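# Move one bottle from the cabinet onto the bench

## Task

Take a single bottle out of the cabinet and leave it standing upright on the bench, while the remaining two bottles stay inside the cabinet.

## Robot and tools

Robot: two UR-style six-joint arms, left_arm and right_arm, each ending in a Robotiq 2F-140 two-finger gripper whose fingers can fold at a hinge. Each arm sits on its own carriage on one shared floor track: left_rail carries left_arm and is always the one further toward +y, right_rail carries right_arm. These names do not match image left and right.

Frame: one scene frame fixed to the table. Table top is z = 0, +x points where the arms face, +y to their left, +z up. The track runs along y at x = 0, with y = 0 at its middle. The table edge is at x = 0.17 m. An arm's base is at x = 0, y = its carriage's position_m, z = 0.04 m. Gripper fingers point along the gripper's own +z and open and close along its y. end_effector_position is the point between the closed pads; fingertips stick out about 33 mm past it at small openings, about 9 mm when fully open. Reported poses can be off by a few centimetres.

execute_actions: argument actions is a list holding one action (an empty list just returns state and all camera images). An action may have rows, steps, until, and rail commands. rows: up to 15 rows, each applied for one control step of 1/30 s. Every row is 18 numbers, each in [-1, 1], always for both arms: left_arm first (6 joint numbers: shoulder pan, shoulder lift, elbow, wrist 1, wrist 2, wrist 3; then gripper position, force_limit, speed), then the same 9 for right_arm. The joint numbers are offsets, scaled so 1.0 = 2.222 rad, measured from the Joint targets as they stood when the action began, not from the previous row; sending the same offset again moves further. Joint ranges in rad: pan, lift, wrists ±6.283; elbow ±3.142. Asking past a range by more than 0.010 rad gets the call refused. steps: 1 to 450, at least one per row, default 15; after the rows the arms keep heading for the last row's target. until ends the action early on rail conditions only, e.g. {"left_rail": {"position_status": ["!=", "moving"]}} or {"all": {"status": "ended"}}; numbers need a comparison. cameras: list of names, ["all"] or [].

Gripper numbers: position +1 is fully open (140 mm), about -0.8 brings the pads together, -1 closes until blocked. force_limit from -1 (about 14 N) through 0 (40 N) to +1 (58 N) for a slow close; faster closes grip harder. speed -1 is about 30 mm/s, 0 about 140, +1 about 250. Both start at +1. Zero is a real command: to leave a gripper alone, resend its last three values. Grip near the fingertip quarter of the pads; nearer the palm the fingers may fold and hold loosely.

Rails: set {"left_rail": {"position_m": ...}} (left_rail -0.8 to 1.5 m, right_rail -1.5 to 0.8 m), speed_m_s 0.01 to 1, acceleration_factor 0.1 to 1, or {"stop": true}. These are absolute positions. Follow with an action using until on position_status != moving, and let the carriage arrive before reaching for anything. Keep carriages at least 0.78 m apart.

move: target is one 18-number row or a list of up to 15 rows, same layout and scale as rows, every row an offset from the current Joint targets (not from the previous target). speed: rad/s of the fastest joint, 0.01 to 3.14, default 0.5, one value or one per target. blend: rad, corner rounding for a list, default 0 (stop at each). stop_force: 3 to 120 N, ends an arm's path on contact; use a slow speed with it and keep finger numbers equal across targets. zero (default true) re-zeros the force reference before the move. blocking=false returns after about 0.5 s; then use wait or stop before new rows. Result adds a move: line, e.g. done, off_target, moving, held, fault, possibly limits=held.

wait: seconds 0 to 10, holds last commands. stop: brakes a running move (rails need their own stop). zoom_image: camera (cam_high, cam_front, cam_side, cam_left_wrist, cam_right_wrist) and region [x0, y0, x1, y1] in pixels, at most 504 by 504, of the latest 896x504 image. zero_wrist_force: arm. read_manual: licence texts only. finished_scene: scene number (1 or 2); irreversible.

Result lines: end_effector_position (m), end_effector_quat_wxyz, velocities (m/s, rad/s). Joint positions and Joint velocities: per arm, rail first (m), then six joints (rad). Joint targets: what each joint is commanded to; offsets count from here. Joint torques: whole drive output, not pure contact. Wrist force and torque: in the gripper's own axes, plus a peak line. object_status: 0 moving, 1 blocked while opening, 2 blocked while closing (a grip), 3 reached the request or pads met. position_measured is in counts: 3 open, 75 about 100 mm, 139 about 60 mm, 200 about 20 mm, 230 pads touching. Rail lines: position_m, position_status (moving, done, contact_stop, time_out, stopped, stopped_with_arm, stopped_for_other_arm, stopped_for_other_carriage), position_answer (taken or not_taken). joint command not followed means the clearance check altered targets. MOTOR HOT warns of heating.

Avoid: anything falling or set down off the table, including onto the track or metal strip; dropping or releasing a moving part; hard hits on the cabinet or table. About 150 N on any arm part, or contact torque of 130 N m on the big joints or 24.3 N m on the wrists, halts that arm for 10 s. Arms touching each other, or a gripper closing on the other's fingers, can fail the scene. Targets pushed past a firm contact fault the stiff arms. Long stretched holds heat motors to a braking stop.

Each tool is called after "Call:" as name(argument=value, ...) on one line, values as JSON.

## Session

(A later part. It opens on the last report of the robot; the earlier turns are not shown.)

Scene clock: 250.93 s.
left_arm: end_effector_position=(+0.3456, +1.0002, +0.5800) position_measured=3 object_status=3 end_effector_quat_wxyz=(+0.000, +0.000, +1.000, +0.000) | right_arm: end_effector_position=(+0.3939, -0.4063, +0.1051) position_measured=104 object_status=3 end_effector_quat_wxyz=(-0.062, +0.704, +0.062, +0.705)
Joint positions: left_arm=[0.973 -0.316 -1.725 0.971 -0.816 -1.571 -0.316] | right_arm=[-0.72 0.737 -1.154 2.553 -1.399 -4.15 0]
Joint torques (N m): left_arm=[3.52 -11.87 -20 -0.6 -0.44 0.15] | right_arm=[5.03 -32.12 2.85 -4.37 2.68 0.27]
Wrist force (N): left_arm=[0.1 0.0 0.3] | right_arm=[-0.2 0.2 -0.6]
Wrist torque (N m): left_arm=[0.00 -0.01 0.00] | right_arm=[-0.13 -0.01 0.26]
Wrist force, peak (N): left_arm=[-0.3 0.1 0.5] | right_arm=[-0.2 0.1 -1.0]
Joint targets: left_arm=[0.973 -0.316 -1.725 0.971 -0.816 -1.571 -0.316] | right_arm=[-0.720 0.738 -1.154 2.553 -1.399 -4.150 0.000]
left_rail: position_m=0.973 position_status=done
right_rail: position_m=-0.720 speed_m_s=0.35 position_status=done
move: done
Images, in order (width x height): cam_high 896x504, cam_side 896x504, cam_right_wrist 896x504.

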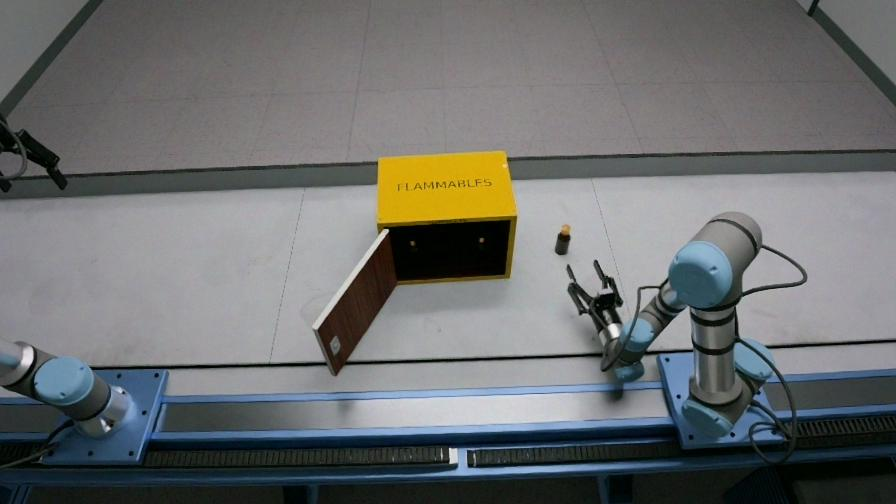

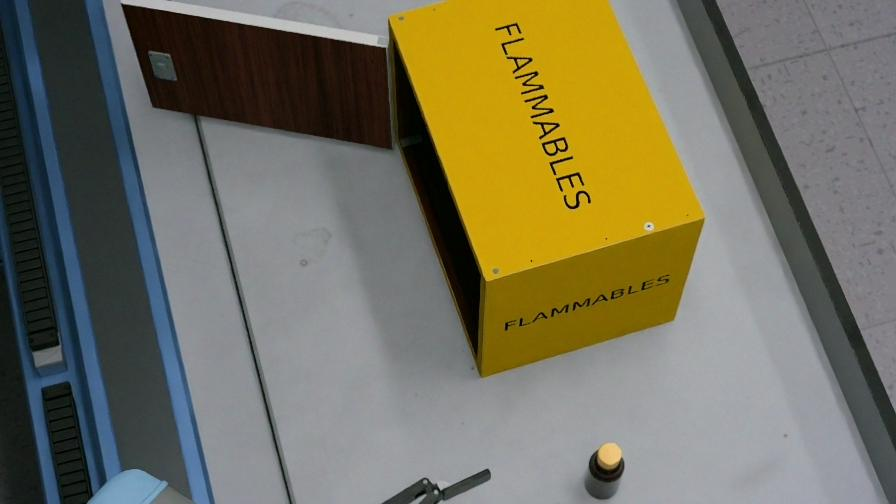

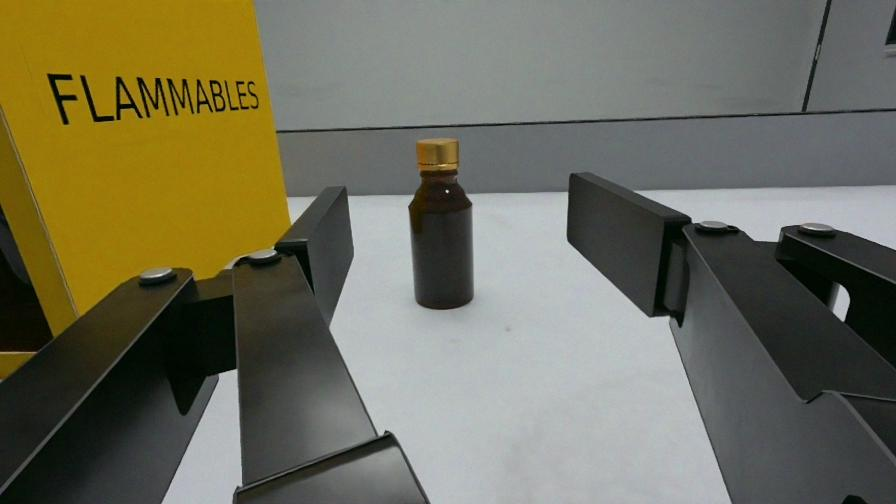

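Call:
execute_actions(actions=[{"rows": [[0,0,0,0,0,0,-1,0,-0.5,0,0,0,0,0,0,0.2,0,-1]], "steps": 120, "left_rail": {"position_m": 0.56, "speed_m_s": 0.5, "acceleration_factor": 0.4}, "until": {"left_rail": {"position_status": ["!=", "moving"]}}}])

Call:
move(target=[-0.2978, -0.0783, 0.4703, -0.3923, 0, 0.6291, -1, 0, -0.5, 0,0,0,0,0,0, 0.2, 0, -1], speed=0.6, stop_force=60, cameras=["all"])

Scene clock: 261.73 s.
left_arm: end_effector_position=(+0.3456, +0.5872, +0.5800) position_measured=232 object_status=3 end_effector_quat_wxyz=(+0.000, +0.000, +1.000, +0.000) | right_arm: end_effector_position=(+0.3937, -0.4063, +0.1052) position_measured=104 object_status=3 end_effector_quat_wxyz=(-0.062, +0.704, +0.062, +0.705)
Joint positions: left_arm=[0.56 -0.316 -1.725 0.971 -0.816 -1.571 -0.316] | right_arm=[-0.72 0.738 -1.154 2.553 -1.399 -4.15 0]
Joint torques (N m): left_arm=[3.96 -11.9 -19.76 -0.46 -0.59 0.14] | right_arm=[5.33 -32.5 3.29 -4.36 2.44 0.29]
Wrist force (N): left_arm=[0.0 -0.1 0.3] | right_arm=[-0.5 0.0 -0.5]
Wrist torque (N m): left_arm=[-0.03 0.01 0.01] | right_arm=[-0.18 0.06 0.26]
Wrist force, peak (N): left_arm=[-0.1 1.4 0.2] | right_arm=[-0.5 0.1 -0.6]
Joint targets: left_arm=[0.560 -0.316 -1.725 0.971 -0.816 -1.571 -0.316] | right_arm=[-0.720 0.738 -1.154 2.553 -1.399 -4.150 0.000]
left_rail: position_m=0.560 speed_m_s=0.50 position_status=done
right_rail: position_m=-0.720 speed_m_s=0.35 position_status=done

Scene clock: 265.30 s.
left_arm: end_effector_position=(+0.3075, +0.3423, +0.2482) position_measured=232 object_status=3 end_effector_quat_wxyz=(+0.000, +0.857, +0.515, +0.000) | right_arm: end_effector_position=(+0.3937, -0.4063, +0.1052) position_measured=104 object_status=3 end_effector_quat_wxyz=(-0.062, +0.704, +0.062, +0.705)
Joint positions: left_arm=[0.56 -0.978 -1.899 2.015 -1.688 -1.571 1.082] | right_arm=[-0.72 0.738 -1.154 2.553 -1.399 -4.15 0]
Joint torques (N m): left_arm=[-11.42 -19.74 -11.9 -5.28 -0.59 2.05] | right_arm=[5.69 -32.8 3 -4.17 2.41 0.28]
Wrist force (N): left_arm=[-0.2 0.1 0.2] | right_arm=[-0.4 0.0 -0.6]
Wrist torque (N m): left_arm=[0.03 0.03 -0.11] | right_arm=[-0.17 0.04 0.26]
Wrist force, peak (N): left_arm=[-0.8 -0.3 1.4] | right_arm=[-0.6 0.0 -0.5]
Joint targets: left_arm=[0.560 -0.978 -1.899 2.016 -1.688 -1.571 1.082] | right_arm=[-0.720 0.738 -1.154 2.553 -1.399 -4.150 0.000]
left_rail: position_m=0.560 speed_m_s=0.50 position_status=done
right_rail: position_m=-0.720 speed_m_s=0.35 position_status=done
move: done

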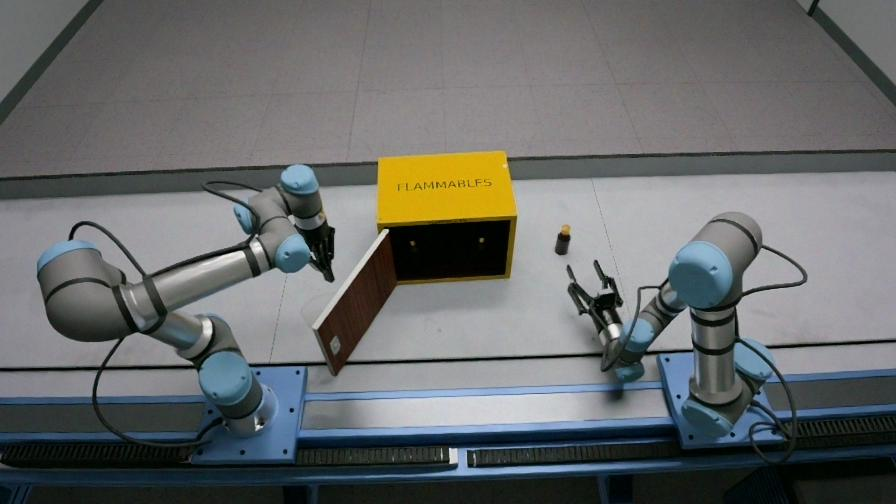

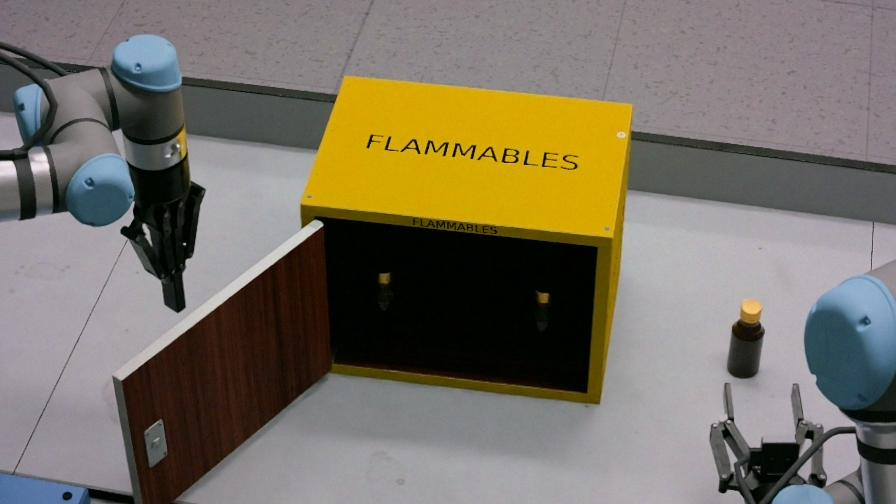

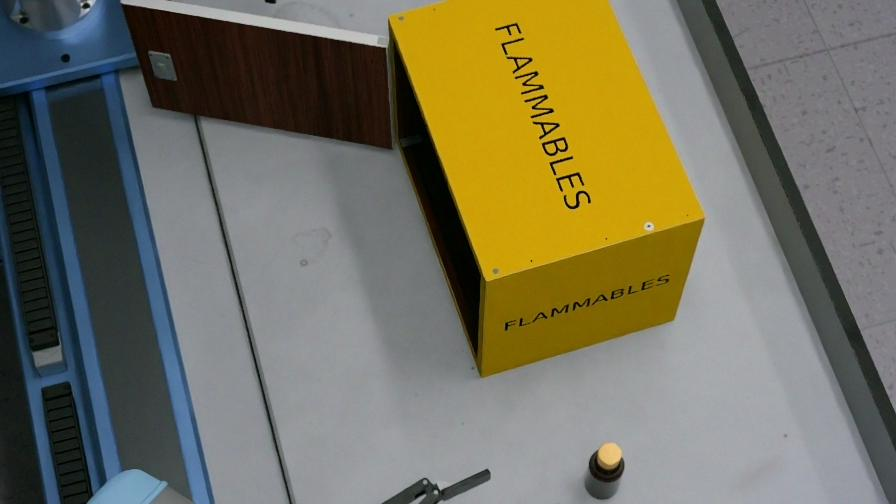

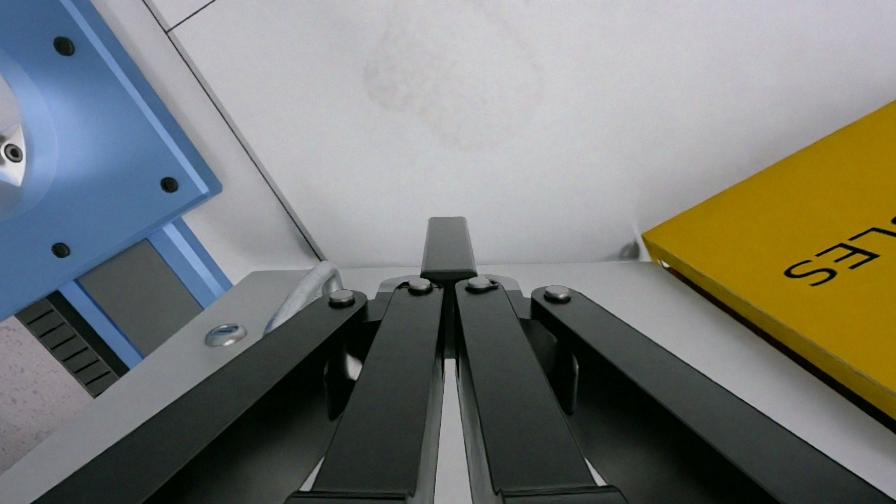

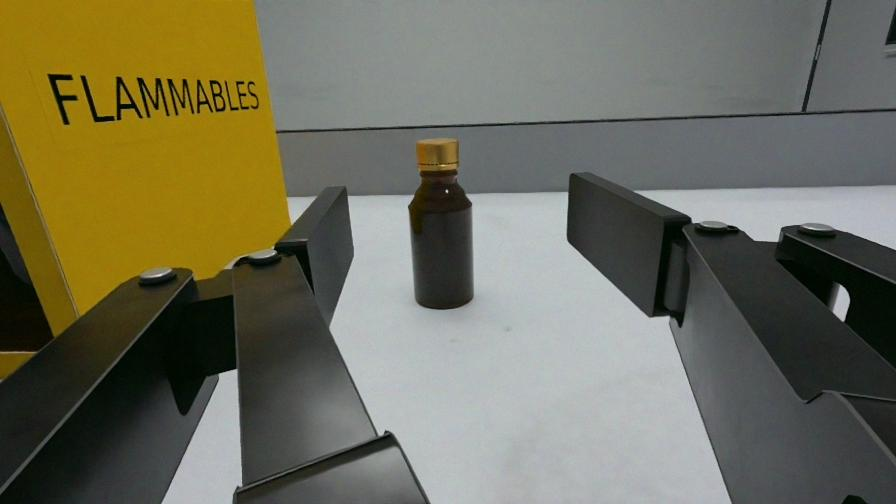

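Call:
move(target=[[-0.05879,0.01338,-0.00897,-0.00447,0,-0.05883,-1,0,-0.5,0,0,0,0,0,0,0.2,0,-1],[-0.11204,0.04102,-0.02861,-0.01247,0,-0.25347,-1,0,-0.5,0,0,0,0,0,0,0.2,0,-1],[-0.14128,0.09860,-0.07532,-0.02335,0,-0.43980,-1,0,-0.5,0,0,0,0,0,0,0.2,0,-1],[-0.14330,0.16873,-0.14303,-0.02576,0,-0.59891,-1,0,-0.5,0,0,0,0,0,0,0.2,0,-1],[-0.12689,0.24003,-0.22418,-0.01591,0,-0.73960,-1,0,-0.5,0,0,0,0,0,0,0.2,0,-1],[-0.09911,0.30707,-0.31142,0.00429,0,-0.86892,-1,0,-0.5,0,0,0,0,0,0,0.2,0,-1]], speed=[0.12, 0.25, 0.25, 0.25, 0.25, 0.25], blend=[0.05, 0.08, 0.08, 0.08, 0.08, 0], stop_force=30, cameras=["all"])

Scene clock: 277.33 s.
left_arm: end_effector_position=(+0.3563, +0.0151, +0.2484) position_measured=232 object_status=3 end_effector_quat_wxyz=(+0.000, +0.174, +0.985, +0.000) | right_arm: end_effector_position=(+0.3937, -0.4063, +0.1052) position_measured=104 object_status=3 end_effector_quat_wxyz=(-0.062, +0.704, +0.062, +0.705)
Joint positions: left_arm=[0.56 -1.198 -1.217 1.324 -1.678 -1.571 -0.849] | right_arm=[-0.72 0.738 -1.154 2.553 -1.399 -4.15 0]
Joint torques (N m): left_arm=[11.9 -33.36 -40.05 -1.38 -0.7 -1.82] | right_arm=[5.33 -32.49 2.42 -4.18 2.37 0.21]
Wrist force (N): left_arm=[5.1 2.0 -0.7] | right_arm=[-0.3 0.0 -0.3]
Wrist torque (N m): left_arm=[0.01 -0.27 0.02] | right_arm=[-0.16 0.01 0.26]
Wrist force, peak (N): left_arm=[7.3 -2.3 -0.5] | right_arm=[-0.7 -0.2 -0.4]
Joint targets: left_arm=[0.560 -1.198 -1.217 1.324 -1.678 -1.571 -0.849] | right_arm=[-0.720 0.738 -1.154 2.553 -1.399 -4.150 0.000]
left_rail: position_m=0.560 speed_m_s=0.50 position_status=done
right_rail: position_m=-0.720 speed_m_s=0.35 position_status=done
move: done

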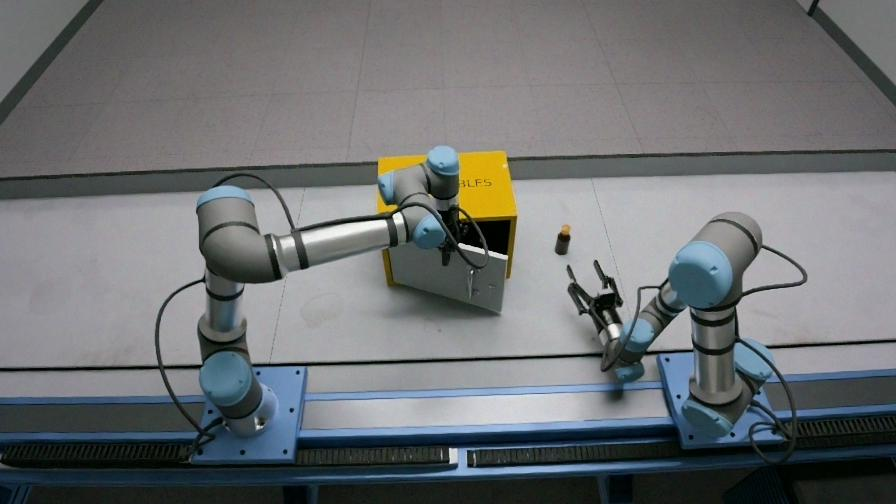

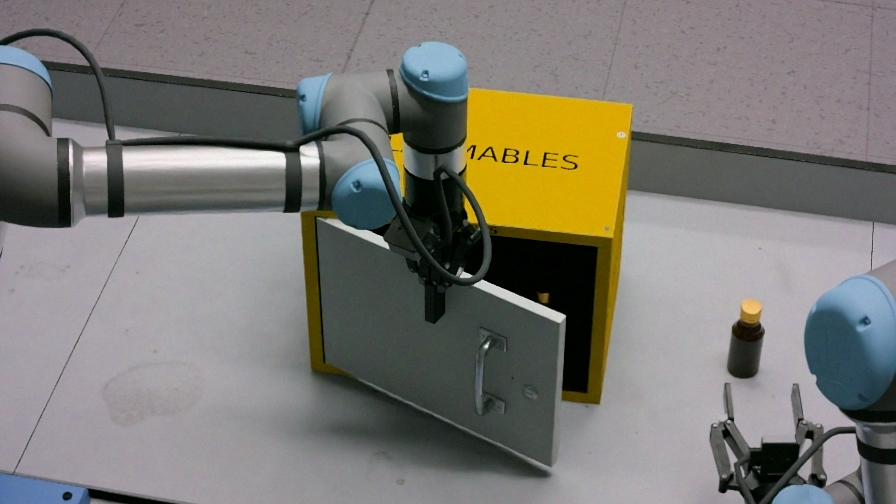

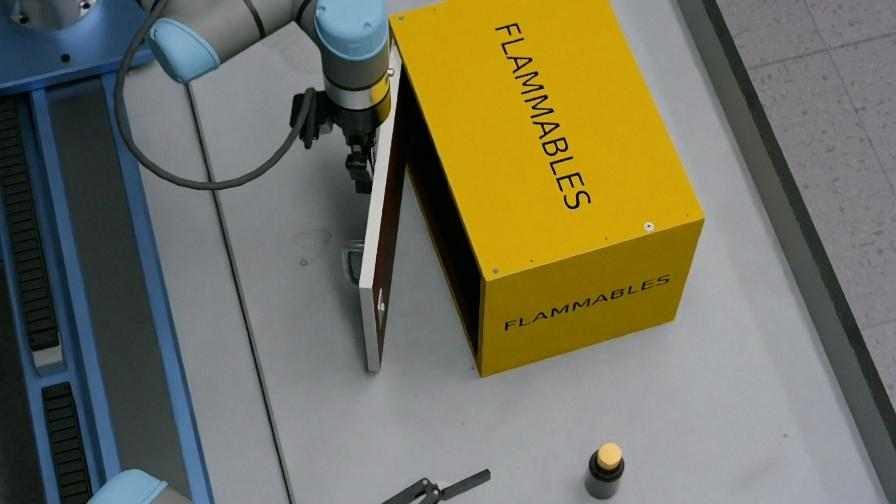

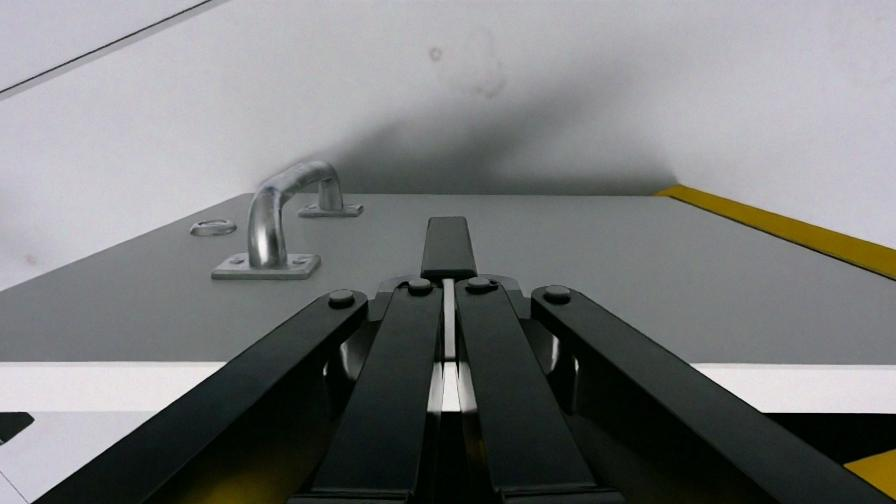

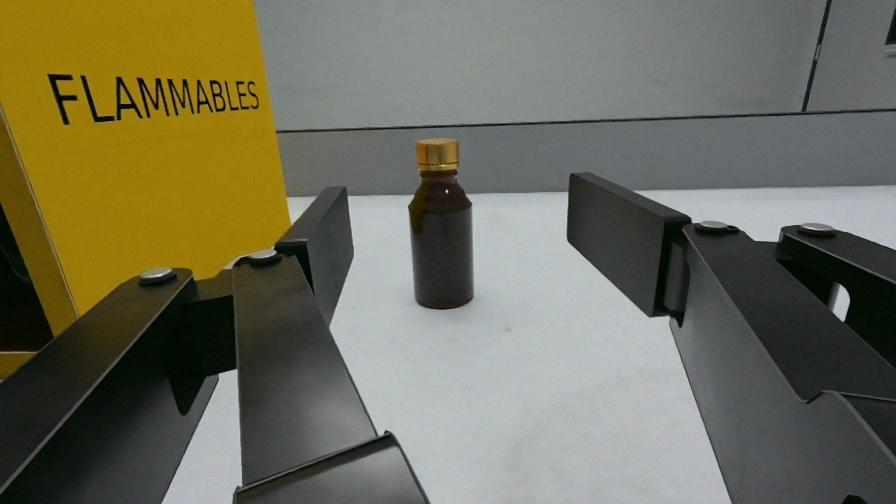

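Call:
move(target=[[0.02557,0.04524,-0.06459,0.01934,0,-0.09225,-1,0,-0.5,0,0,0,0,0,0,0.2,0,-1],[0.03878,0.06487,-0.09401,0.02914,0,-0.13559,-1,0,-0.5,0,0,0,0,0,0,0.2,0,-1],[0.04410,0.07207,-0.10498,0.03291,0,-0.13027,-1,0,-0.5,0,0,0,0,0,0,0.2,0,-1]], speed=[0.1, 0.04, 0.015], blend=[0.02, 0.01, 0], stop_force=15, cameras=["all"])

Scene clock: 285.40 s.
left_arm: end_effector_position=(+0.4326, -0.0040, +0.2484) position_measured=232 object_status=3 end_effector_quat_wxyz=(+0.000, -0.019, +1.000, +0.000) | right_arm: end_effector_position=(+0.3937, -0.4063, +0.1052) position_measured=104 object_status=3 end_effector_quat_wxyz=(-0.062, +0.704, +0.062, +0.705)
Joint positions: left_arm=[0.56 -1.105 -1.064 1.101 -1.609 -1.571 -1.143] | right_arm=[-0.72 0.738 -1.154 2.553 -1.399 -4.15 0]
Joint torques (N m): left_arm=[-5.61 -56.5 -12.32 -4.91 4.44 -2.12] | right_arm=[4.78 -32.35 1.79 -3.99 2.45 0.15]
Wrist force (N): left_arm=[9.8 -0.7 -1.3] | right_arm=[-0.5 -0.4 -0.4]
Wrist torque (N m): left_arm=[0.04 -0.72 0.15] | right_arm=[-0.25 0.05 0.26]
Wrist force, peak (N): left_arm=[20.7 4.0 -0.8] | right_arm=[-0.8 0.0 -0.5]
Joint targets: left_arm=[0.560 -1.105 -1.064 1.101 -1.609 -1.571 -1.143] | right_arm=[-0.720 0.738 -1.154 2.553 -1.399 -4.150 0.000]
left_rail: position_m=0.560 speed_m_s=0.50 position_status=done
right_rail: position_m=-0.720 speed_m_s=0.35 position_status=done
move: contact (left_arm); path passed 2 of 3 targets

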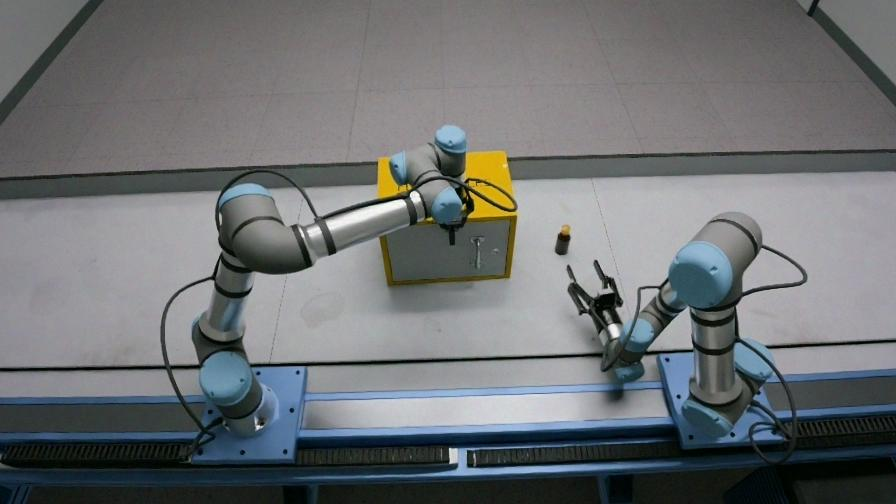

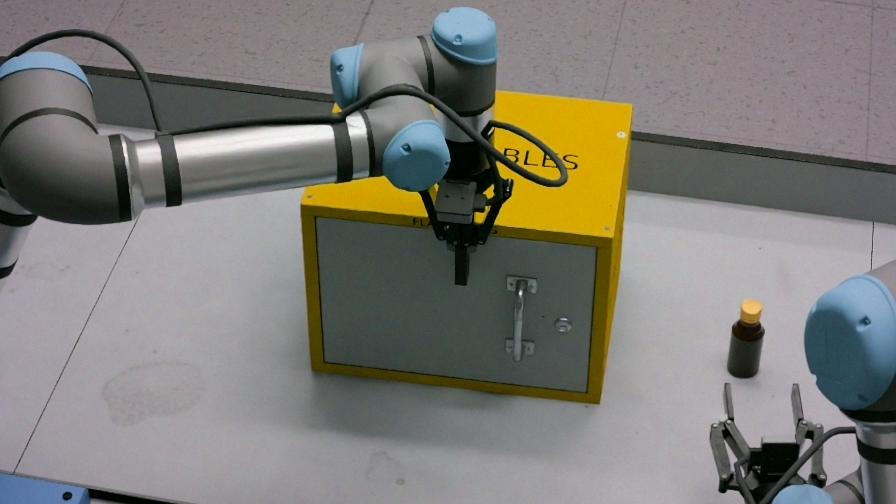

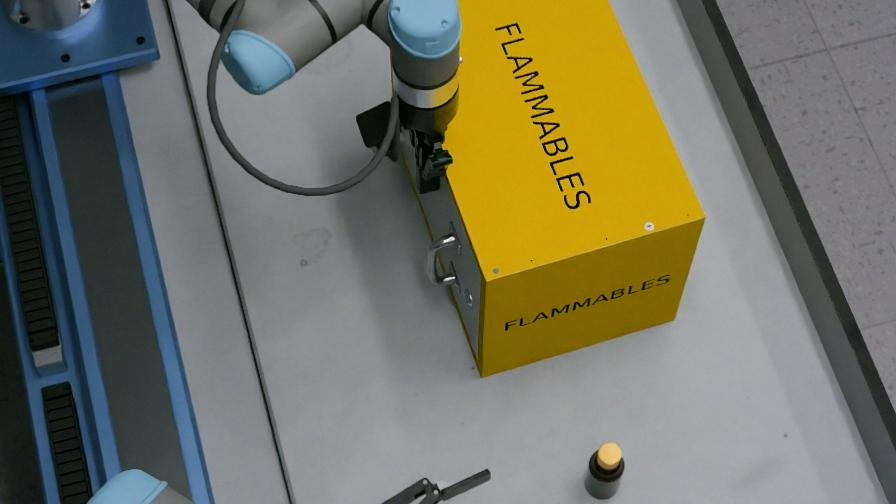

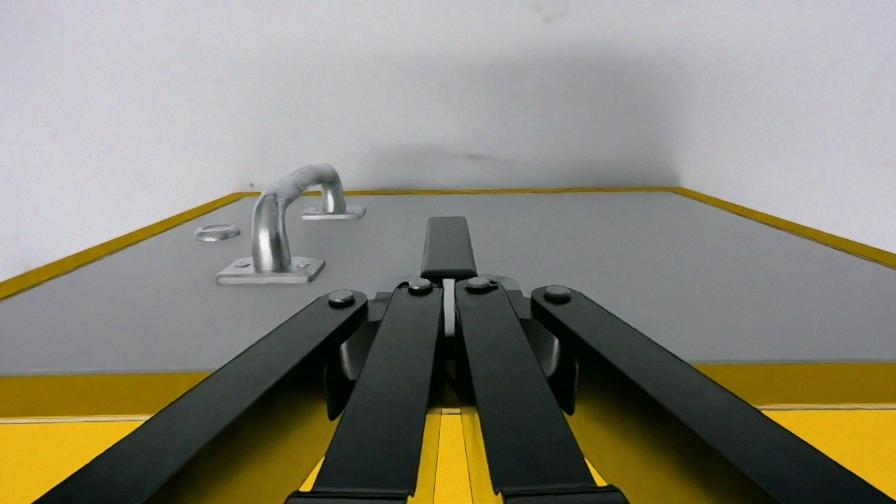

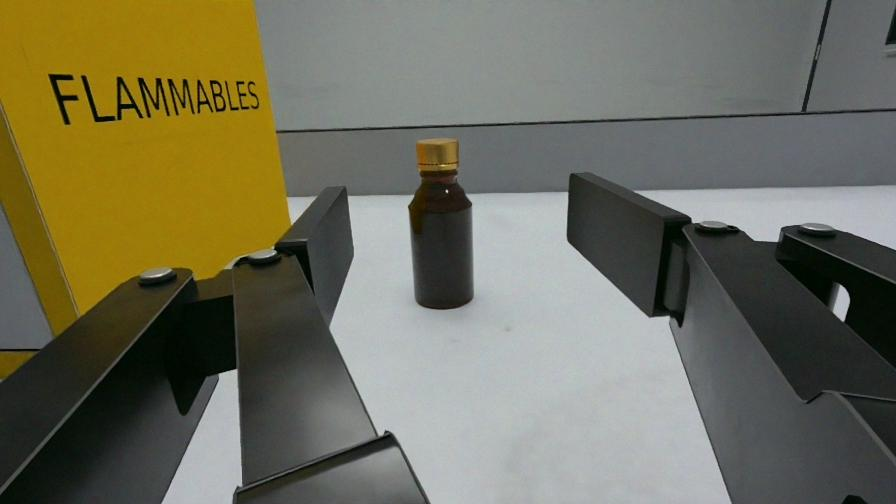

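Call:
move(target=[[-0.0163,-0.0235,0.0358,-0.0118,0,-0.0164,-1,0,-0.5,0,0,0,0,0,0,0.2,0,-1],[-0.0432,-0.0308,-0.1303,0.1617,0,-0.0434,-1,0,-0.5,0,0,0,0,0,0,0.2,0,-1]], speed=[0.06, 0.3], blend=[0.02, 0], cameras=["all"])

Scene clock: 289.93 s.
left_arm: end_effector_position=(+0.3599, +0.0000, +0.3997) position_measured=232 object_status=3 end_effector_quat_wxyz=(+0.000, -0.019, +1.000, +0.000) | right_arm: end_effector_position=(+0.3937, -0.4063, +0.1052) position_measured=104 object_status=3 end_effector_quat_wxyz=(-0.062, +0.704, +0.062, +0.705)
Joint positions: left_arm=[0.56 -1.201 -1.132 0.812 -1.249 -1.571 -1.24] | right_arm=[-0.72 0.738 -1.154 2.553 -1.399 -4.15 0]
Joint torques (N m): left_arm=[-10.96 -53.59 -39.22 -0.22 -2.56 -1.92] | right_arm=[4.42 -33.01 2.52 -4 2.46 0.11]
Wrist force (N): left_arm=[0.9 0.9 0.1] | right_arm=[-0.5 -0.1 -0.4]
Wrist torque (N m): left_arm=[0.18 -0.19 0.03] | right_arm=[-0.19 0.06 0.26]
Wrist force, peak (N): left_arm=[10.0 -0.8 -1.3] | right_arm=[-0.5 -0.2 -0.7]
Joint targets: left_arm=[0.560 -1.201 -1.132 0.811 -1.249 -1.571 -1.240] | right_arm=[-0.720 0.738 -1.154 2.553 -1.399 -4.150 0.000]
left_rail: position_m=0.560 speed_m_s=0.50 position_status=done
right_rail: position_m=-0.720 speed_m_s=0.35 position_status=done
move: done

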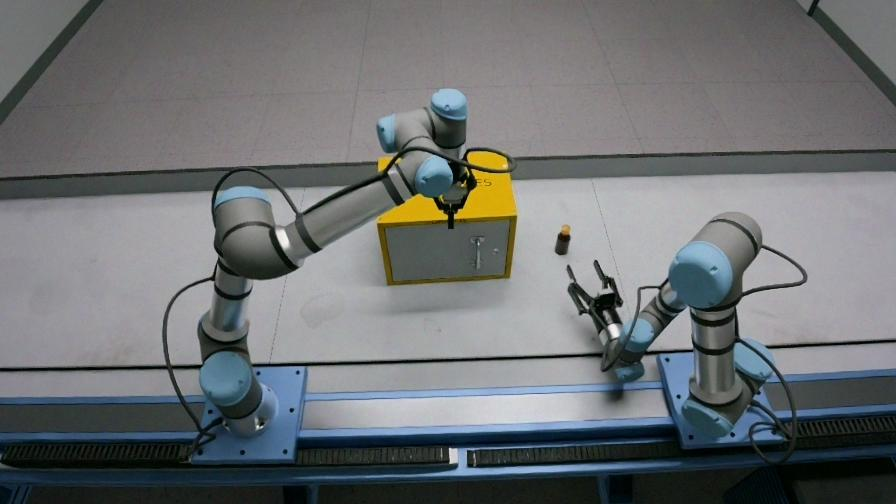

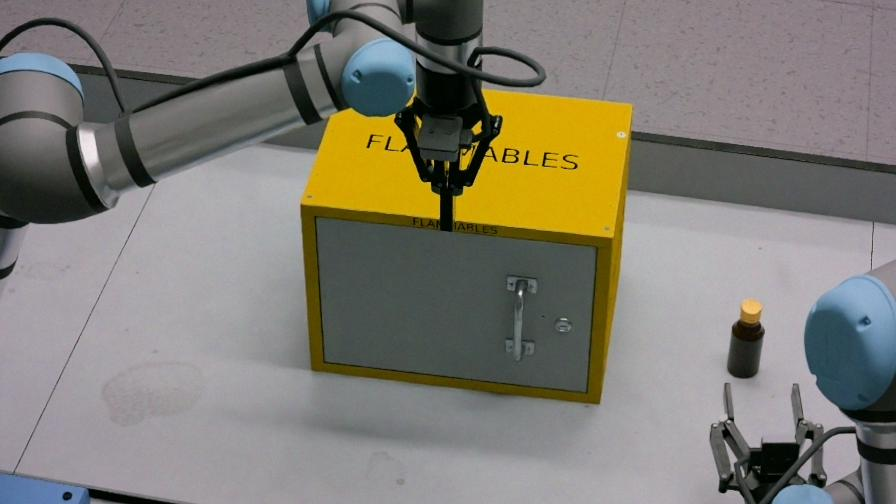

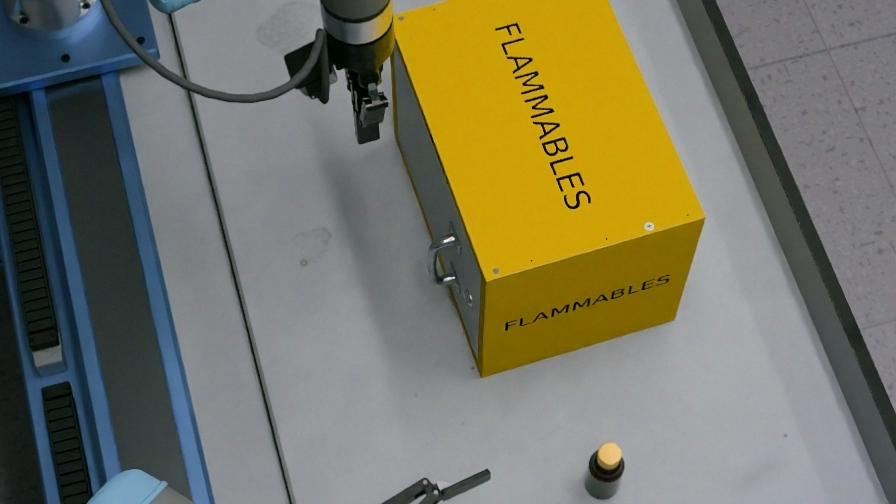

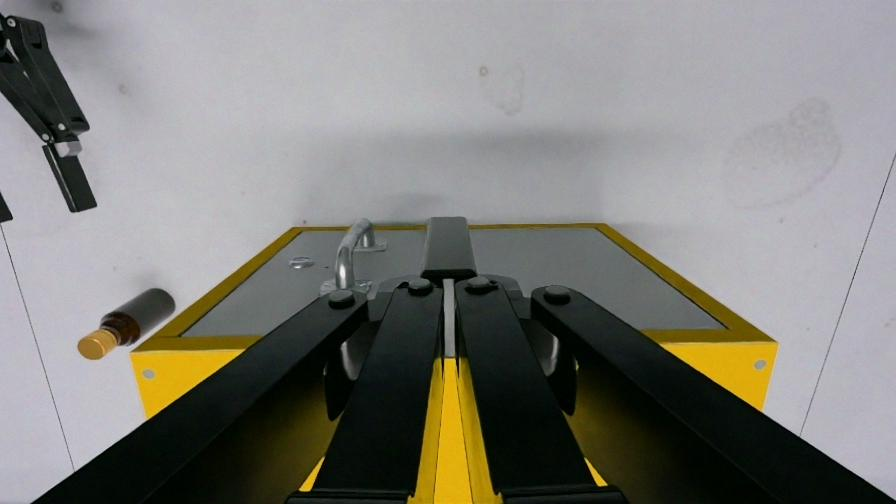

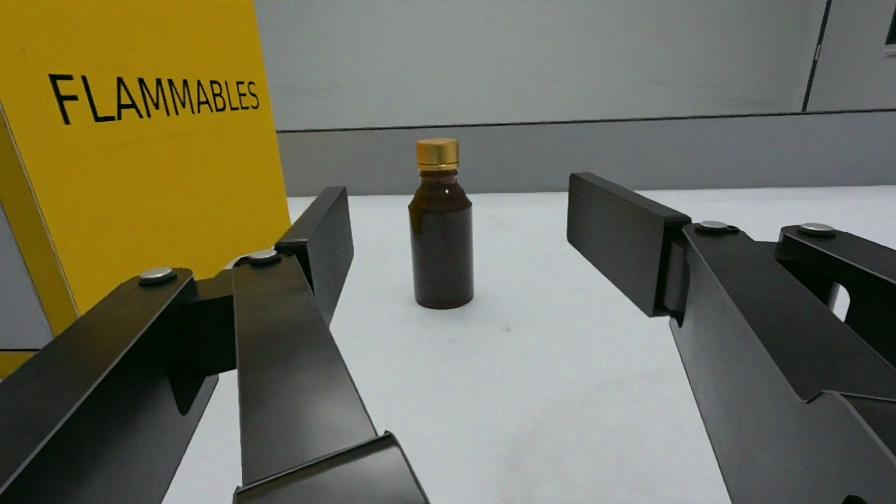

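Call:
finished_scene(scene=1)

The scene is finished: the task was done.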